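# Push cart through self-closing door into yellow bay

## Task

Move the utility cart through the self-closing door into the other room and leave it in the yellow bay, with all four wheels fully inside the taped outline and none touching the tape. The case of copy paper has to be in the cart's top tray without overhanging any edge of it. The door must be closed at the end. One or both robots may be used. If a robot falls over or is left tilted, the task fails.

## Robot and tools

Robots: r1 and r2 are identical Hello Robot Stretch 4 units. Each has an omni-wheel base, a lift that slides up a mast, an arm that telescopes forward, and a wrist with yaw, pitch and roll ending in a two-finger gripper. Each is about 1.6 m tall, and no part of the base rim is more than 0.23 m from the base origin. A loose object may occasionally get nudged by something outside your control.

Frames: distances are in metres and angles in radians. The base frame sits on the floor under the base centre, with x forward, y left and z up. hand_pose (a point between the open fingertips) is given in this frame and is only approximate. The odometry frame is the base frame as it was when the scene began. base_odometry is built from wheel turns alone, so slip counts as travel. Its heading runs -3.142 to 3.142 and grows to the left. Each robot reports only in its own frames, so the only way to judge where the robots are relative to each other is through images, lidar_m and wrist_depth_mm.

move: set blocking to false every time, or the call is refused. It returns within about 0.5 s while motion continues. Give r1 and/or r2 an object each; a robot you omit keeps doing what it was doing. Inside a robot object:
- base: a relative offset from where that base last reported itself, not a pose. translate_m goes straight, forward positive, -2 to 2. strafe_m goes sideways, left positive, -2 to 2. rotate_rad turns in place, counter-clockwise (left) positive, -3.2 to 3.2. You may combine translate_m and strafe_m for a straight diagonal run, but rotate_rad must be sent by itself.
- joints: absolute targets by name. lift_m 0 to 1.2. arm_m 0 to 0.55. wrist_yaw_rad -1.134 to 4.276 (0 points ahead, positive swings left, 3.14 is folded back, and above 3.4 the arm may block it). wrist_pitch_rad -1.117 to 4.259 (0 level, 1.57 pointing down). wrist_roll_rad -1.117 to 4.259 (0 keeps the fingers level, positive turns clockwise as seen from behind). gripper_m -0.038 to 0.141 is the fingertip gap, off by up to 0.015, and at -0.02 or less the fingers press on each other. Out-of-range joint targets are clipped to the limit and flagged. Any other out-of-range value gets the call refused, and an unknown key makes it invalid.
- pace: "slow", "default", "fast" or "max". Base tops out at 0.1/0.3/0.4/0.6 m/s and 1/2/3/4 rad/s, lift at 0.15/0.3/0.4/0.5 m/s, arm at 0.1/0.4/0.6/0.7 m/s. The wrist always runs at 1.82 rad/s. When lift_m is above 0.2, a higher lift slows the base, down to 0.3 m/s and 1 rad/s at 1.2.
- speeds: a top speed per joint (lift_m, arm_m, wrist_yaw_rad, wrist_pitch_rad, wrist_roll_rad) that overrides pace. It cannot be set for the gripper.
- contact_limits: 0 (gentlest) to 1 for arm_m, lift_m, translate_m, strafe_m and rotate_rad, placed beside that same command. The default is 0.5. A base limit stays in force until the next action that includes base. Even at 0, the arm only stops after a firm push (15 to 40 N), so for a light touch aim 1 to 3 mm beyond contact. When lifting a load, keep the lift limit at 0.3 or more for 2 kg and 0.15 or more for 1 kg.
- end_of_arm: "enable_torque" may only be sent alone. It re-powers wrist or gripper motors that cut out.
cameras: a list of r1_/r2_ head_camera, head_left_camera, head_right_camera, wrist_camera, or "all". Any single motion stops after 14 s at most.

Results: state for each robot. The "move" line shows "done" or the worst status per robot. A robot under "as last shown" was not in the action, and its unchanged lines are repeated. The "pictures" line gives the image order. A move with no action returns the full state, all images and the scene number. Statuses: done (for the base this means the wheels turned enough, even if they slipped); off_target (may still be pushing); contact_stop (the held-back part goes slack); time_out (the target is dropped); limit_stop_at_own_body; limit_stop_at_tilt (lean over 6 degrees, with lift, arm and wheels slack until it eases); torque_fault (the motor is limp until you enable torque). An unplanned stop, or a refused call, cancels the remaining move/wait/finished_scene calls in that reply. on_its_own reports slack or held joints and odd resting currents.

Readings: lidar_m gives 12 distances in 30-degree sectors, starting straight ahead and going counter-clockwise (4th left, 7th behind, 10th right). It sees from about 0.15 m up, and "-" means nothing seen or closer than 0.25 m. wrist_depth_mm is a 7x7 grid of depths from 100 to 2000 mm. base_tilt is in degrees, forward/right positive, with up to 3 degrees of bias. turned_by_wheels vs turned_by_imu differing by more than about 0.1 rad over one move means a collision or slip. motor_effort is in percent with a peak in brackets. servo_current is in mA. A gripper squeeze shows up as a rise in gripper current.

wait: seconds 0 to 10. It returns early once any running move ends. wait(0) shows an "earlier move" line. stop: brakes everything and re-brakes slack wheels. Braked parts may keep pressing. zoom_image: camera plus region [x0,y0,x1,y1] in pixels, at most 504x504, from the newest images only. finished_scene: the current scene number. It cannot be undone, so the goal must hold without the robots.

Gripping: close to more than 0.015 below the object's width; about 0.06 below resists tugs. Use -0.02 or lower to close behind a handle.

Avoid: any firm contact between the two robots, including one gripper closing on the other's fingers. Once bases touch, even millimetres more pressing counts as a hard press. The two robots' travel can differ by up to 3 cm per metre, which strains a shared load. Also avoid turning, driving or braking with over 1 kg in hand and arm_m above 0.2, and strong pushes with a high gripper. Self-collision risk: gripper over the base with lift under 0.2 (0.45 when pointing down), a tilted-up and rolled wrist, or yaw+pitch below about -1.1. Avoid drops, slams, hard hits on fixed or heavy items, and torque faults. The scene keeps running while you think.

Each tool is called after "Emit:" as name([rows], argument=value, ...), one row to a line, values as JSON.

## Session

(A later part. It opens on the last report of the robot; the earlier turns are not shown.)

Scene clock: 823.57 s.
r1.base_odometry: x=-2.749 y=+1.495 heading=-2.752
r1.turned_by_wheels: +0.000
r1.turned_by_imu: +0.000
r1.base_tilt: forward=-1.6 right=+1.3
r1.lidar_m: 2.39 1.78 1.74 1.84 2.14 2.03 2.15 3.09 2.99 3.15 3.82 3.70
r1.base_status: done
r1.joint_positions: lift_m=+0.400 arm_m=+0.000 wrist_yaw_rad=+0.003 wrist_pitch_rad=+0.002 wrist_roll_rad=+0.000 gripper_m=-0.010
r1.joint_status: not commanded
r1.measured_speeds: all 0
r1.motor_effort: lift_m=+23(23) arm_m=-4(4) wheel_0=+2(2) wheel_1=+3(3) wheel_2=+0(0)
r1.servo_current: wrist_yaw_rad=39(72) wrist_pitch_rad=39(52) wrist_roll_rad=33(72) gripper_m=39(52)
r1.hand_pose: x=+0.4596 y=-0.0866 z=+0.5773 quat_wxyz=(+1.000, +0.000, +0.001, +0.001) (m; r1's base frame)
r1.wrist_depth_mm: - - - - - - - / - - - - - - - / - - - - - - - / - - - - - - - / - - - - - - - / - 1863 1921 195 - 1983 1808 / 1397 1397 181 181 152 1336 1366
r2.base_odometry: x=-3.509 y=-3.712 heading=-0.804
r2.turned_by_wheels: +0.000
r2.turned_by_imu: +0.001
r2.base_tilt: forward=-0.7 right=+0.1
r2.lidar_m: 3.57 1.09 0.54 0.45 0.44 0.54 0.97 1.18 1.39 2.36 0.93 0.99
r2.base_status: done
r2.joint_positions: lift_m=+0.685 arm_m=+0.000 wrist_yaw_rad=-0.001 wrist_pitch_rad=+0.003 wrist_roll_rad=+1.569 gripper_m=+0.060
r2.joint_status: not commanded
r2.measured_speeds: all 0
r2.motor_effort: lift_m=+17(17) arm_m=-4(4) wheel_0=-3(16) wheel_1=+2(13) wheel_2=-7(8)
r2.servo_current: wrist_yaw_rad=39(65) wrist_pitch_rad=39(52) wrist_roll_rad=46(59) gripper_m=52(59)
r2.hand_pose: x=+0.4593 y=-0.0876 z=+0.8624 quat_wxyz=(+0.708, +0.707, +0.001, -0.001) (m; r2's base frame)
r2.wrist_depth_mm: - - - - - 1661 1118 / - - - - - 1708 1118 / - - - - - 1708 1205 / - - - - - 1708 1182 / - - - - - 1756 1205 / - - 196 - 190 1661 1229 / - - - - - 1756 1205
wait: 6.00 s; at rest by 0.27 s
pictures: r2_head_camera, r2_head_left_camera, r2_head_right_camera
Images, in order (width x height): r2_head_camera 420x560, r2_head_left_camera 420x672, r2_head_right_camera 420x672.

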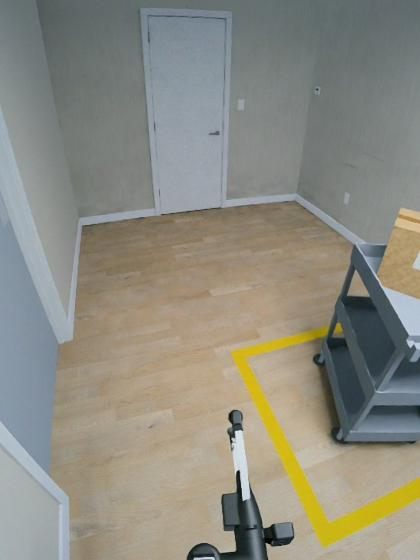

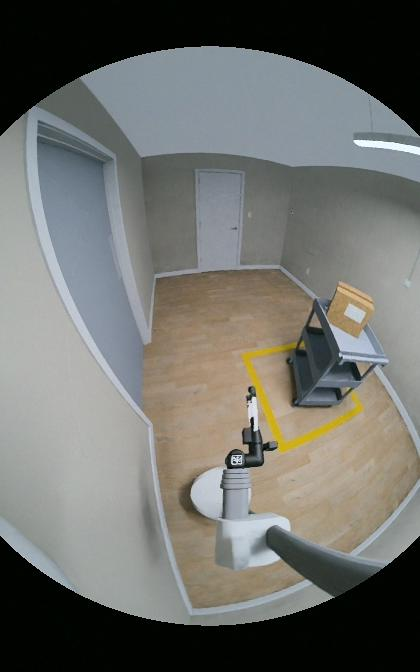

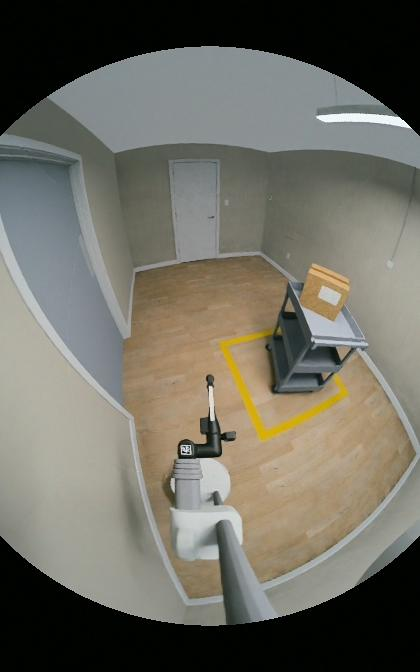

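Emit:
move(blocking=false, r2={"base":{"translate_m":1.1}})

Emit:
wait(seconds=8)

Emit:
move(blocking=false, r2={"base":{"rotate_rad":-1.5}})

Emit:
wait(seconds=5, cameras=["r2_head_camera"])

Scene clock: 828.40 s.
move: r2 moving
r1: as last shown
r1.lidar_m: 2.40 1.79 1.73 1.83 2.11 2.04 2.17 3.10 2.99 3.15 3.80 3.70
r1.motor_effort: lift_m=+23(23) arm_m=-4(4) wheel_0=+1(2) wheel_1=+3(3) wheel_2=+0(0)
r1.servo_current: wrist_yaw_rad=52(65) wrist_pitch_rad=52(52) wrist_roll_rad=52(59) gripper_m=39(46)
r1.wrist_depth_mm: - - - - - - - / - - - - - - - / - - - - - - - / - - - - - - - / - - - - - - - / - 1863 1983 194 - 1921 1921 / 1366 1397 181 180 152 1366 1366
r2.base_odometry: x=-3.487 y=-3.735 heading=-0.804
r2.turned_by_wheels: +0.000
r2.turned_by_imu: +0.001
r2.base_tilt: forward=-0.7 right=+0.1
r2.lidar_m: 3.52 1.10 0.54 0.45 0.45 0.54 0.97 1.21 1.42 2.34 0.90 1.00
r2.base_status: translate_m moving
r2.joint_positions: lift_m=+0.685 arm_m=+0.000 wrist_yaw_rad=-0.001 wrist_pitch_rad=+0.003 wrist_roll_rad=+1.569 gripper_m=+0.060
r2.joint_status: not commanded
r2.measured_speeds: translate_m=+0.121 strafe_m=-0.001 rotate_rad=+0.001 lift_m=+0.000 arm_m=+0.000 wrist_yaw_rad=+0.000 wrist_pitch_rad=+0.000 wrist_roll_rad=+0.000
r2.motor_effort: lift_m=+17(17) arm_m=-4(4) wheel_0=+8(8) wheel_1=+7(9) wheel_2=-12(13)
r2.servo_current: wrist_yaw_rad=52(59) wrist_pitch_rad=39(46) wrist_roll_rad=52(52) gripper_m=52(59)
r2.hand_pose: x=+0.4593 y=-0.0876 z=+0.8624 quat_wxyz=(+0.708, +0.707, +0.001, -0.001) (m; r2's base frame)
r2.wrist_depth_mm: - - - - - 1708 1138 / - - - - - 1708 1281 / - - - - - 1708 1182 / - - - - - 1808 1229 / - - - - - 1756 1182 / - - 195 - 190 1618 1182 / - - - - - 1808 1229
pictures: none

Scene clock: 833.07 s.
earlier move: r2 done
r1.base_odometry: x=-2.749 y=+1.495 heading=-2.752
r1.turned_by_wheels: +0.000
r1.turned_by_imu: +0.000
r1.base_tilt: forward=-1.6 right=+1.3
r1.lidar_m: 2.39 1.79 1.72 1.83 2.14 2.04 2.20 3.07 3.00 3.16 3.82 3.71
r1.base_status: not commanded
r1.joint_positions: lift_m=+0.400 arm_m=+0.000 wrist_yaw_rad=+0.003 wrist_pitch_rad=+0.002 wrist_roll_rad=+0.000 gripper_m=-0.010
r1.joint_status: not commanded
r1.measured_speeds: all 0
r1.motor_effort: lift_m=+23(23) arm_m=-4(5) wheel_0=+1(2) wheel_1=+2(3) wheel_2=+0(0)
r1.servo_current: wrist_yaw_rad=46(72) wrist_pitch_rad=46(52) wrist_roll_rad=52(65) gripper_m=46(52)
r1.hand_pose: x=+0.4596 y=-0.0866 z=+0.5773 quat_wxyz=(+1.000, +0.000, +0.001, +0.001) (m; r1's base frame)
r1.wrist_depth_mm: - - - - - - - / - - - - - - - / - - - - - - - / - - - - - - - / - - - - - - - / - 1921 1863 194 - 1921 1808 / 1397 1397 181 180 152 1366 1366
r2.base_odometry: x=-2.746 y=-4.504 heading=-0.804
r2.turned_by_wheels: +0.000
r2.turned_by_imu: +0.002
r2.base_tilt: forward=-0.7 right=+0.1
r2.lidar_m: 2.48 1.45 0.94 0.80 0.77 0.85 1.54 2.24 0.72 0.71 0.79 2.43
r2.base_status: done
r2.joint_positions: lift_m=+0.685 arm_m=+0.000 wrist_yaw_rad=-0.001 wrist_pitch_rad=+0.003 wrist_roll_rad=+1.569 gripper_m=+0.060
r2.joint_status: not commanded
r2.measured_speeds: all 0
r2.motor_effort: lift_m=+17(17) arm_m=-4(4) wheel_0=+1(10) wheel_1=+3(9) wheel_2=-4(14)
r2.servo_current: wrist_yaw_rad=46(59) wrist_pitch_rad=39(52) wrist_roll_rad=46(59) gripper_m=39(59)
r2.hand_pose: x=+0.4593 y=-0.0876 z=+0.8624 quat_wxyz=(+0.708, +0.707, +0.001, -0.001) (m; r2's base frame)
r2.wrist_depth_mm: - - - - - 1708 1160 / - - - - - 1708 1205 / - - - - - 1708 1182 / - - - - - 1756 1205 / - - - - - 1756 1205 / - - 195 - 189 1618 1205 / - - - - - 1708 1205
wait: 4.67 of 8 s (r2 has come to rest)
pictures: none

Scene clock: 833.57 s.
move: r2 moving
r1: as last shown
r1.lidar_m: 2.37 1.77 1.74 1.82 2.12 2.04 2.17 3.09 2.99 3.17 3.82 3.71
r1.motor_effort: lift_m=+23(23) arm_m=-4(4) wheel_0=+2(2) wheel_1=+2(3) wheel_2=+0(0)
r1.servo_current: wrist_yaw_rad=52(65) wrist_pitch_rad=46(46) wrist_roll_rad=52(65) gripper_m=39(46)
r1.wrist_depth_mm: - - - - - - - / - - - - - - - / - - - - - - - / - - - - - - - / - - - - - - - / - 1808 1921 195 - 1983 1863 / 1397 1397 180 180 153 1336 1366
r2.base_odometry: x=-2.746 y=-4.504 heading=-1.056
r2.turned_by_wheels: -0.252
r2.turned_by_imu: -0.244
r2.base_tilt: forward=-0.7 right=+0.1
r2.lidar_m: 2.58 2.49 0.99 0.84 0.79 0.81 1.06 2.23 0.79 0.71 0.73 2.18
r2.base_status: rotate_rad moving
r2.joint_positions: lift_m=+0.685 arm_m=+0.000 wrist_yaw_rad=-0.001 wrist_pitch_rad=+0.003 wrist_roll_rad=+1.569 gripper_m=+0.060
r2.joint_status: not commanded
r2.measured_speeds: translate_m=-0.001 strafe_m=-0.002 rotate_rad=-0.978 lift_m=+0.000 arm_m=+0.000 wrist_yaw_rad=+0.000 wrist_pitch_rad=+0.000 wrist_roll_rad=+0.000
r2.motor_effort: lift_m=+17(17) arm_m=-4(4) wheel_0=+4(8) wheel_1=+8(10) wheel_2=+10(11)
r2.servo_current: wrist_yaw_rad=52(52) wrist_pitch_rad=46(46) wrist_roll_rad=46(52) gripper_m=46(52)
r2.hand_pose: x=+0.4593 y=-0.0876 z=+0.8624 quat_wxyz=(+0.708, +0.707, +0.001, -0.001) (m; r2's base frame)
r2.wrist_depth_mm: - - - - - 1708 1160 / - - - - - 1708 1182 / - - - - - 1756 1182 / - - - - - 1756 1229 / - - - - - 1708 1182 / - - 195 - 190 1661 1160 / - - - - - 1756 1205
pictures: none

Scene clock: 835.10 s.
earlier move: r2 done
r1.base_odometry: x=-2.749 y=+1.495 heading=-2.752
r1.turned_by_wheels: +0.000
r1.turned_by_imu: +0.000
r1.base_tilt: forward=-1.6 right=+1.2
r1.lidar_m: 2.40 1.78 1.73 1.82 2.09 2.04 2.17 3.09 2.99 3.12 3.84 3.71
r1.base_status: not commanded
r1.joint_positions: lift_m=+0.400 arm_m=+0.000 wrist_yaw_rad=+0.003 wrist_pitch_rad=+0.002 wrist_roll_rad=+0.000 gripper_m=-0.010
r1.joint_status: not commanded
r1.measured_speeds: all 0
r1.motor_effort: lift_m=+23(23) arm_m=-4(4) wheel_0=+2(2) wheel_1=+3(3) wheel_2=+0(0)
r1.servo_current: wrist_yaw_rad=72(72) wrist_pitch_rad=46(46) wrist_roll_rad=59(65) gripper_m=46(52)
r1.hand_pose: x=+0.4596 y=-0.0866 z=+0.5773 quat_wxyz=(+1.000, +0.000, +0.001, +0.001) (m; r1's base frame)
r1.wrist_depth_mm: - - - - - - - / - - - - - - - / - - - - - - - / - - - - - - - / - - - - - - - / - 1921 1921 195 - 1983 1921 / 1430 1397 180 180 153 1366 1366
r2.base_odometry: x=-2.746 y=-4.504 heading=-2.304
r2.turned_by_wheels: -1.248
r2.turned_by_imu: -1.215
r2.base_tilt: forward=-0.7 right=+0.1
r2.lidar_m: 0.71 2.09 2.57 2.49 1.27 0.87 0.81 0.80 0.91 1.80 2.26 0.72
r2.base_status: done
r2.joint_positions: lift_m=+0.685 arm_m=+0.000 wrist_yaw_rad=-0.001 wrist_pitch_rad=+0.003 wrist_roll_rad=+1.569 gripper_m=+0.060
r2.joint_status: not commanded
r2.measured_speeds: all 0
r2.motor_effort: lift_m=+17(17) arm_m=-4(5) wheel_0=+3(10) wheel_1=+2(12) wheel_2=+3(11)
r2.servo_current: wrist_yaw_rad=52(65) wrist_pitch_rad=33(46) wrist_roll_rad=46(59) gripper_m=46(59)
r2.hand_pose: x=+0.4593 y=-0.0876 z=+0.8624 quat_wxyz=(+0.708, +0.707, +0.001, -0.001) (m; r2's base frame)
r2.wrist_depth_mm: - - - 436 - - - / - - - 449 904 - 455 / - - 683 466 891 891 469 / - - 597 488 931 931 480 / - - 544 508 492 - 500 / - - 193 512 185 732 521 / - 123 - - - 539 544
wait: 1.53 of 5 s (r2 has come to rest)
pictures: r2_head_camera
Images, in order (width x height): r2_head_camera 420x560.

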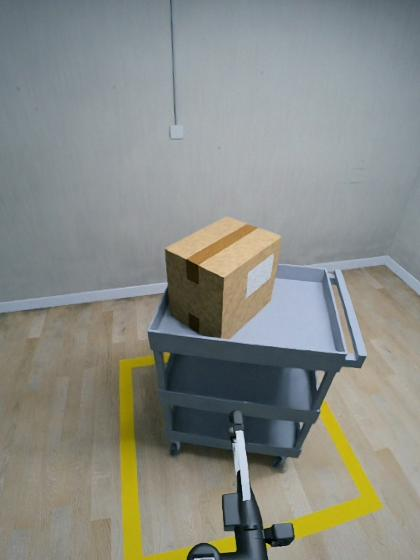

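Emit:
move(blocking=false, r2={"base":{"strafe_m":0.9}})

Emit:
wait(seconds=7)

Emit:
move(blocking=false, r2={"base":{"rotate_rad":-0.7}})

Emit:
wait(seconds=5, cameras=["r2_head_camera","r2_head_left_camera"])

Scene clock: 841.90 s.
move: r2 moving
r1: as last shown
r1.lidar_m: 2.41 1.79 1.72 1.82 2.12 2.04 2.18 3.09 2.98 3.17 3.84 3.71
r1.servo_current: wrist_yaw_rad=46(59) wrist_pitch_rad=39(46) wrist_roll_rad=46(52) gripper_m=46(52)
r1.wrist_depth_mm: - - - - - - - / - - - - - - - / - - - - - - - / - - - - - - - / - - - - - - - / - 1921 1863 194 - 1921 1921 / 1430 1464 180 181 153 1366 1397
r2.base_odometry: x=-2.719 y=-4.528 heading=-2.304
r2.turned_by_wheels: +0.000
r2.turned_by_imu: +0.001
r2.base_tilt: forward=-0.7 right=+0.1
r2.lidar_m: 0.71 2.10 2.56 2.44 1.30 0.91 0.81 0.83 0.92 1.78 2.29 0.73
r2.base_status: strafe_m moving
r2.joint_positions: lift_m=+0.685 arm_m=+0.000 wrist_yaw_rad=-0.001 wrist_pitch_rad=+0.003 wrist_roll_rad=+1.569 gripper_m=+0.060
r2.joint_status: not commanded
r2.measured_speeds: translate_m=+0.000 strafe_m=+0.140 rotate_rad=+0.001 lift_m=+0.000 arm_m=+0.000 wrist_yaw_rad=+0.000 wrist_pitch_rad=+0.000 wrist_roll_rad=+0.000
r2.motor_effort: lift_m=+17(17) arm_m=-4(4) wheel_0=-10(12) wheel_1=+11(11) wheel_2=+0(3)
r2.servo_current: wrist_yaw_rad=39(59) wrist_pitch_rad=46(46) wrist_roll_rad=39(59) gripper_m=46(52)
r2.hand_pose: x=+0.4593 y=-0.0876 z=+0.8624 quat_wxyz=(+0.708, +0.707, +0.001, -0.001) (m; r2's base frame)
r2.wrist_depth_mm: - - - 445 - - 442 / - - - 455 891 - 455 / - - 668 477 904 904 469 / - - 564 492 931 931 492 / - - 585 512 226 - 508 / - - 191 521 185 691 530 / - 123 - - - 544 1182
pictures: none

Scene clock: 845.73 s.
earlier move: r2 done
r1.base_odometry: x=-2.749 y=+1.495 heading=-2.752
r1.turned_by_wheels: +0.000
r1.turned_by_imu: +0.000
r1.base_tilt: forward=-1.6 right=+1.3
r1.lidar_m: 2.37 1.79 1.73 1.82 2.12 2.04 2.15 3.09 3.00 3.15 3.83 3.71
r1.base_status: not commanded
r1.joint_positions: lift_m=+0.400 arm_m=+0.000 wrist_yaw_rad=+0.003 wrist_pitch_rad=+0.002 wrist_roll_rad=+0.000 gripper_m=-0.010
r1.joint_status: not commanded
r1.measured_speeds: all 0
r1.motor_effort: lift_m=+23(23) arm_m=-4(4) wheel_0=+1(2) wheel_1=+3(3) wheel_2=+0(0)
r1.servo_current: wrist_yaw_rad=46(65) wrist_pitch_rad=46(52) wrist_roll_rad=52(72) gripper_m=39(52)
r1.hand_pose: x=+0.4596 y=-0.0866 z=+0.5773 quat_wxyz=(+1.000, +0.000, +0.001, +0.001) (m; r1's base frame)
r1.wrist_depth_mm: - - - - - - - / - - - - - - - / - - - - - - - / - - - - - - - / - - - - - - - / - 1863 1863 195 - 1983 1863 / 1397 1366 180 180 152 1366 1366
r2.base_odometry: x=-2.077 y=-5.106 heading=-2.303
r2.turned_by_wheels: +0.000
r2.turned_by_imu: +0.001
r2.base_tilt: forward=-0.7 right=+0.0
r2.lidar_m: 1.93 1.94 1.77 1.61 1.54 1.01 0.86 0.87 1.21 2.17 1.09 1.09
r2.base_status: done
r2.joint_positions: lift_m=+0.685 arm_m=+0.000 wrist_yaw_rad=-0.001 wrist_pitch_rad=+0.003 wrist_roll_rad=+1.569 gripper_m=+0.060
r2.joint_status: not commanded
r2.measured_speeds: all 0
r2.motor_effort: lift_m=+17(17) arm_m=-4(4) wheel_0=-1(13) wheel_1=+2(12) wheel_2=+0(3)
r2.servo_current: wrist_yaw_rad=52(59) wrist_pitch_rad=39(46) wrist_roll_rad=52(65) gripper_m=52(59)
r2.hand_pose: x=+0.4593 y=-0.0876 z=+0.8624 quat_wxyz=(+0.708, +0.707, +0.001, -0.001) (m; r2's base frame)
r2.wrist_depth_mm: - - - - - 1708 1255 / - - - - - 1708 1255 / - - - - - 1708 1182 / - - - - - 1576 1229 / - - - - - 1661 1205 / - - 189 - 185 1618 1229 / - 122 - - - 1537 1182
wait: 3.83 of 7 s (r2 has come to rest)
pictures: none

Scene clock: 846.23 s.
move: r2 moving
r1: as last shown
r1.lidar_m: 2.41 1.80 1.74 1.84 2.13 2.04 2.16 3.06 3.01 3.15 3.84 3.71
r1.motor_effort: lift_m=+23(23) arm_m=-4(4) wheel_0=+2(2) wheel_1=+2(3) wheel_2=+0(0)
r1.servo_current: wrist_yaw_rad=65(65) wrist_pitch_rad=39(52) wrist_roll_rad=52(65) gripper_m=39(46)
r1.wrist_depth_mm: - - - - - - - / - - - - - - - / - - - - - - - / - - - - - - - / - - - - - - - / - 1921 1921 194 - 1921 1921 / 1397 1397 180 180 153 1336 1366
r2.base_odometry: x=-2.077 y=-5.106 heading=-2.555
r2.turned_by_wheels: -0.251
r2.turned_by_imu: -0.244
r2.base_tilt: forward=-0.7 right=+0.1
r2.lidar_m: 1.95 1.92 2.09 1.66 1.62 1.13 0.90 0.86 1.04 1.51 1.36 1.07
r2.base_status: rotate_rad moving
r2.joint_positions: lift_m=+0.685 arm_m=+0.000 wrist_yaw_rad=-0.001 wrist_pitch_rad=+0.003 wrist_roll_rad=+1.569 gripper_m=+0.060
r2.joint_status: not commanded
r2.measured_speeds: translate_m=-0.001 strafe_m=+0.001 rotate_rad=-0.973 lift_m=+0.000 arm_m=+0.000 wrist_yaw_rad=+0.000 wrist_pitch_rad=+0.000 wrist_roll_rad=+0.000
r2.motor_effort: lift_m=+17(17) arm_m=-4(4) wheel_0=+10(10) wheel_1=+9(9) wheel_2=+11(11)
r2.servo_current: wrist_yaw_rad=46(59) wrist_pitch_rad=46(46) wrist_roll_rad=46(59) gripper_m=52(52)
r2.hand_pose: x=+0.4593 y=-0.0876 z=+0.8624 quat_wxyz=(+0.708, +0.707, +0.001, -0.001) (m; r2's base frame)
r2.wrist_depth_mm: - - - - - 1118 1060 / - - - - - 1708 1138 / - - - - - 1756 1138 / - - - - - 1708 1281 / - - - - - 1618 1205 / - - 189 - 185 1618 1182 / - 122 - - - 1537 1205
pictures: none

Scene clock: 847.20 s.
earlier move: r2 done
r1.base_odometry: x=-2.749 y=+1.495 heading=-2.752
r1.turned_by_wheels: +0.000
r1.turned_by_imu: +0.000
r1.base_tilt: forward=-1.6 right=+1.3
r1.lidar_m: 2.39 1.80 1.73 1.83 2.11 2.04 2.15 3.10 3.01 3.18 3.82 3.72
r1.base_status: not commanded
r1.joint_positions: lift_m=+0.400 arm_m=+0.000 wrist_yaw_rad=+0.003 wrist_pitch_rad=+0.002 wrist_roll_rad=+0.000 gripper_m=-0.010
r1.joint_status: not commanded
r1.measured_speeds: all 0
r1.motor_effort: lift_m=+23(23) arm_m=-4(4) wheel_0=+2(2) wheel_1=+3(3) wheel_2=+0(0)
r1.servo_current: wrist_yaw_rad=52(72) wrist_pitch_rad=46(52) wrist_roll_rad=46(65) gripper_m=39(52)
r1.hand_pose: x=+0.4596 y=-0.0866 z=+0.5773 quat_wxyz=(+1.000, +0.000, +0.001, +0.001) (m; r1's base frame)
r1.wrist_depth_mm: - - - - - - - / - - - - - - - / - - - - - - - / - - - - - - - / - - - - - - - / - 1863 1921 194 - 1863 1921 / 1397 1430 180 180 153 1336 1366
r2.base_odometry: x=-2.077 y=-5.106 heading=-3.003
r2.turned_by_wheels: -0.448
r2.turned_by_imu: -0.436
r2.base_tilt: forward=-0.7 right=+0.0
r2.lidar_m: 1.08 1.93 1.93 1.99 1.62 1.62 1.11 0.88 0.87 1.07 1.55 1.25
r2.base_status: done
r2.joint_positions: lift_m=+0.685 arm_m=+0.000 wrist_yaw_rad=-0.001 wrist_pitch_rad=+0.003 wrist_roll_rad=+1.569 gripper_m=+0.060
r2.joint_status: not commanded
r2.measured_speeds: all 0
r2.motor_effort: lift_m=+17(17) arm_m=-4(4) wheel_0=+5(10) wheel_1=+2(10) wheel_2=+3(11)
r2.servo_current: wrist_yaw_rad=39(59) wrist_pitch_rad=39(46) wrist_roll_rad=46(59) gripper_m=46(52)
r2.hand_pose: x=+0.4593 y=-0.0876 z=+0.8624 quat_wxyz=(+0.708, +0.707, +0.001, -0.001) (m; r2's base frame)
r2.wrist_depth_mm: - - - - - 1576 1160 / - - - - - 1863 1078 / - - - 976 - 1430 - / - - - 976 - 1336 - / - - - - 1281 1308 1078 / - - 195 - 189 1661 1205 / - 123 - - - 1499 1281
wait: 0.97 of 5 s (r2 has come to rest)
pictures: r2_head_camera, r2_head_left_camera
Images, in order (width x height): r2_head_camera 420x560, r2_head_left_camera 420x672.

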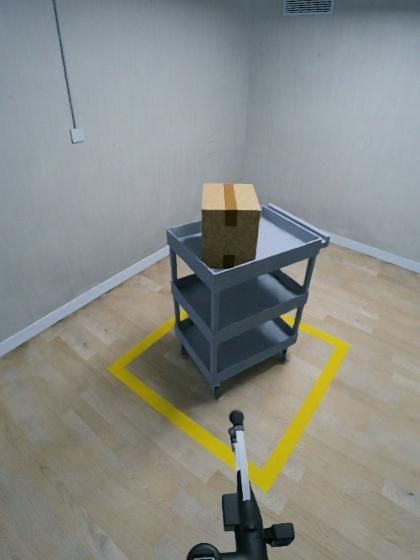

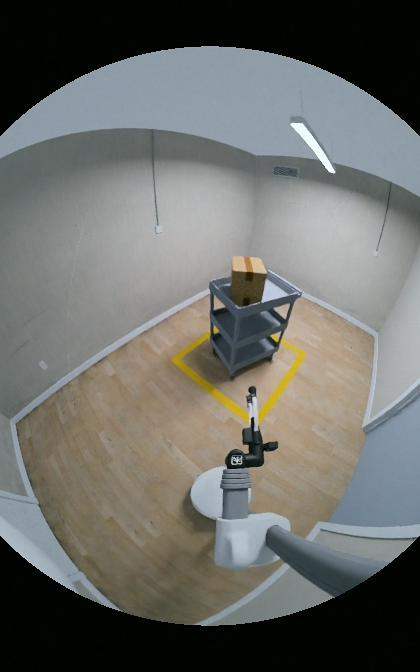

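Emit:
zoom_image(camera="r2_head_camera", region=[100, 260, 360, 500])

Scaled by 1.938 from the camera's 420x560 image, which has a finer 1200x1600 frame.

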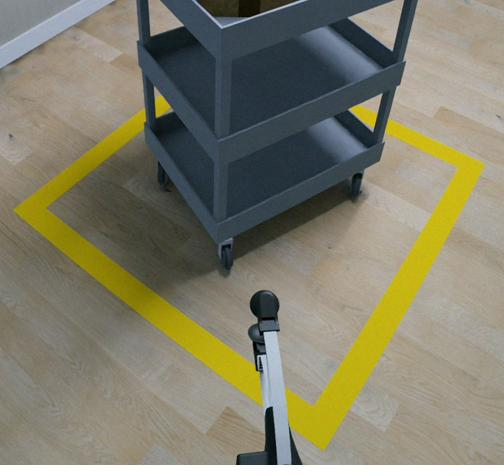

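Emit:
move(blocking=false, r2={"base":{"rotate_rad":-1.1}})

Emit:
wait(seconds=4, cameras=["r2_head_camera","r2_head_left_camera"])

Scene clock: 858.23 s.
move: r2 moving
r1: as last shown
r1.base_tilt: forward=-1.6 right=+1.2
r1.lidar_m: 2.39 1.79 1.71 1.83 2.12 2.04 2.16 3.09 2.99 3.16 3.82 3.70
r1.servo_current: wrist_yaw_rad=65(65) wrist_pitch_rad=46(46) wrist_roll_rad=39(65) gripper_m=39(52)
r1.wrist_depth_mm: - - - - - - - / - - - - - - - / - - - - - - - / - - - - - - - / - - - - - - - / - 1863 1863 195 - 1921 1863 / 1397 1397 180 181 153 1366 1397
r2.base_odometry: x=-2.077 y=-5.106 heading=+3.028
r2.turned_by_wheels: -0.252
r2.turned_by_imu: -0.245
r2.base_tilt: forward=-0.7 right=+0.1
r2.lidar_m: 1.06 1.26 1.92 1.98 1.72 1.61 1.35 0.93 0.86 0.91 1.31 2.81
r2.base_status: rotate_rad moving
r2.joint_positions: lift_m=+0.685 arm_m=+0.000 wrist_yaw_rad=-0.001 wrist_pitch_rad=+0.003 wrist_roll_rad=+1.569 gripper_m=+0.060
r2.joint_status: not commanded
r2.measured_speeds: translate_m=+0.001 strafe_m=+0.000 rotate_rad=-0.973 lift_m=+0.000 arm_m=+0.000 wrist_yaw_rad=+0.000 wrist_pitch_rad=+0.000 wrist_roll_rad=+0.000
r2.motor_effort: lift_m=+17(17) arm_m=-4(4) wheel_0=+6(9) wheel_1=+9(10) wheel_2=+10(11)
r2.servo_current: wrist_yaw_rad=33(52) wrist_pitch_rad=39(46) wrist_roll_rad=59(59) gripper_m=46(59)
r2.hand_pose: x=+0.4593 y=-0.0876 z=+0.8624 quat_wxyz=(+0.708, +0.707, +0.001, -0.001) (m; r2's base frame)
r2.wrist_depth_mm: - - - - - 1661 1182 / - - - - - 1661 1182 / - - - - - 1708 1182 / - - - - - 1863 1138 / - - - 991 1397 1430 - / - - 195 891 185 1255 - / - - - - - 1182 1078
pictures: none

Scene clock: 859.50 s.
earlier move: r2 done
r1.base_odometry: x=-2.749 y=+1.495 heading=-2.752
r1.turned_by_wheels: +0.000
r1.turned_by_imu: +0.000
r1.base_tilt: forward=-1.5 right=+1.3
r1.lidar_m: 2.39 1.78 1.72 1.83 2.11 2.04 2.15 3.09 2.99 3.14 3.80 3.70
r1.base_status: not commanded
r1.joint_positions: lift_m=+0.400 arm_m=+0.000 wrist_yaw_rad=+0.003 wrist_pitch_rad=+0.002 wrist_roll_rad=+0.000 gripper_m=-0.010
r1.joint_status: not commanded
r1.measured_speeds: all 0
r1.motor_effort: lift_m=+23(23) arm_m=-4(4) wheel_0=+2(2) wheel_1=+3(3) wheel_2=+0(0)
r1.servo_current: wrist_yaw_rad=72(72) wrist_pitch_rad=46(52) wrist_roll_rad=46(65) gripper_m=39(52)
r1.hand_pose: x=+0.4596 y=-0.0866 z=+0.5773 quat_wxyz=(+1.000, +0.000, +0.001, +0.001) (m; r1's base frame)
r1.wrist_depth_mm: - - - - - - - / - - - - - - - / - - - - - - - / - - - - - - - / - - - - - - - / - 1863 1921 194 - 1983 1863 / 1397 1397 181 181 153 1336 1366
r2.base_odometry: x=-2.077 y=-5.106 heading=+2.182
r2.turned_by_wheels: -0.847
r2.turned_by_imu: -0.824
r2.base_tilt: forward=-0.6 right=+0.1
r2.lidar_m: 1.53 1.31 1.08 1.96 1.94 2.08 1.64 1.61 1.12 0.89 0.85 1.05
r2.base_status: done
r2.joint_positions: lift_m=+0.685 arm_m=+0.000 wrist_yaw_rad=-0.001 wrist_pitch_rad=+0.003 wrist_roll_rad=+1.569 gripper_m=+0.060
r2.joint_status: not commanded
r2.measured_speeds: all 0
r2.motor_effort: lift_m=+17(17) arm_m=-4(5) wheel_0=+3(12) wheel_1=+3(10) wheel_2=+5(11)
r2.servo_current: wrist_yaw_rad=46(65) wrist_pitch_rad=39(46) wrist_roll_rad=52(59) gripper_m=46(59)
r2.hand_pose: x=+0.4593 y=-0.0876 z=+0.8624 quat_wxyz=(+0.708, +0.707, +0.001, -0.001) (m; r2's base frame)
r2.wrist_depth_mm: - - - - - - - / - - - - - - 1118 / - - - - - - 1182 / - - - - - 1618 1205 / - - - - - 1756 1205 / - - 196 - 189 1618 1205 / - - - - - 1708 1182
wait: 1.27 of 4 s (r2 has come to rest)
pictures: r2_head_camera, r2_head_left_camera
Images, in order (width x height): r2_head_camera 420x560, r2_head_left_camera 420x672.

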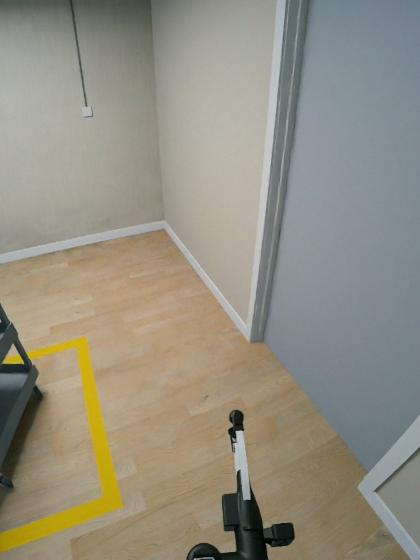

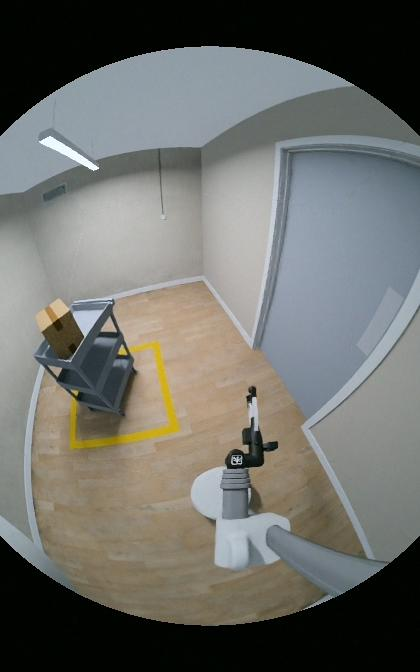

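Shut and parked.

Emit:
finished_scene(scene=1)

The scene is finished: the task was done.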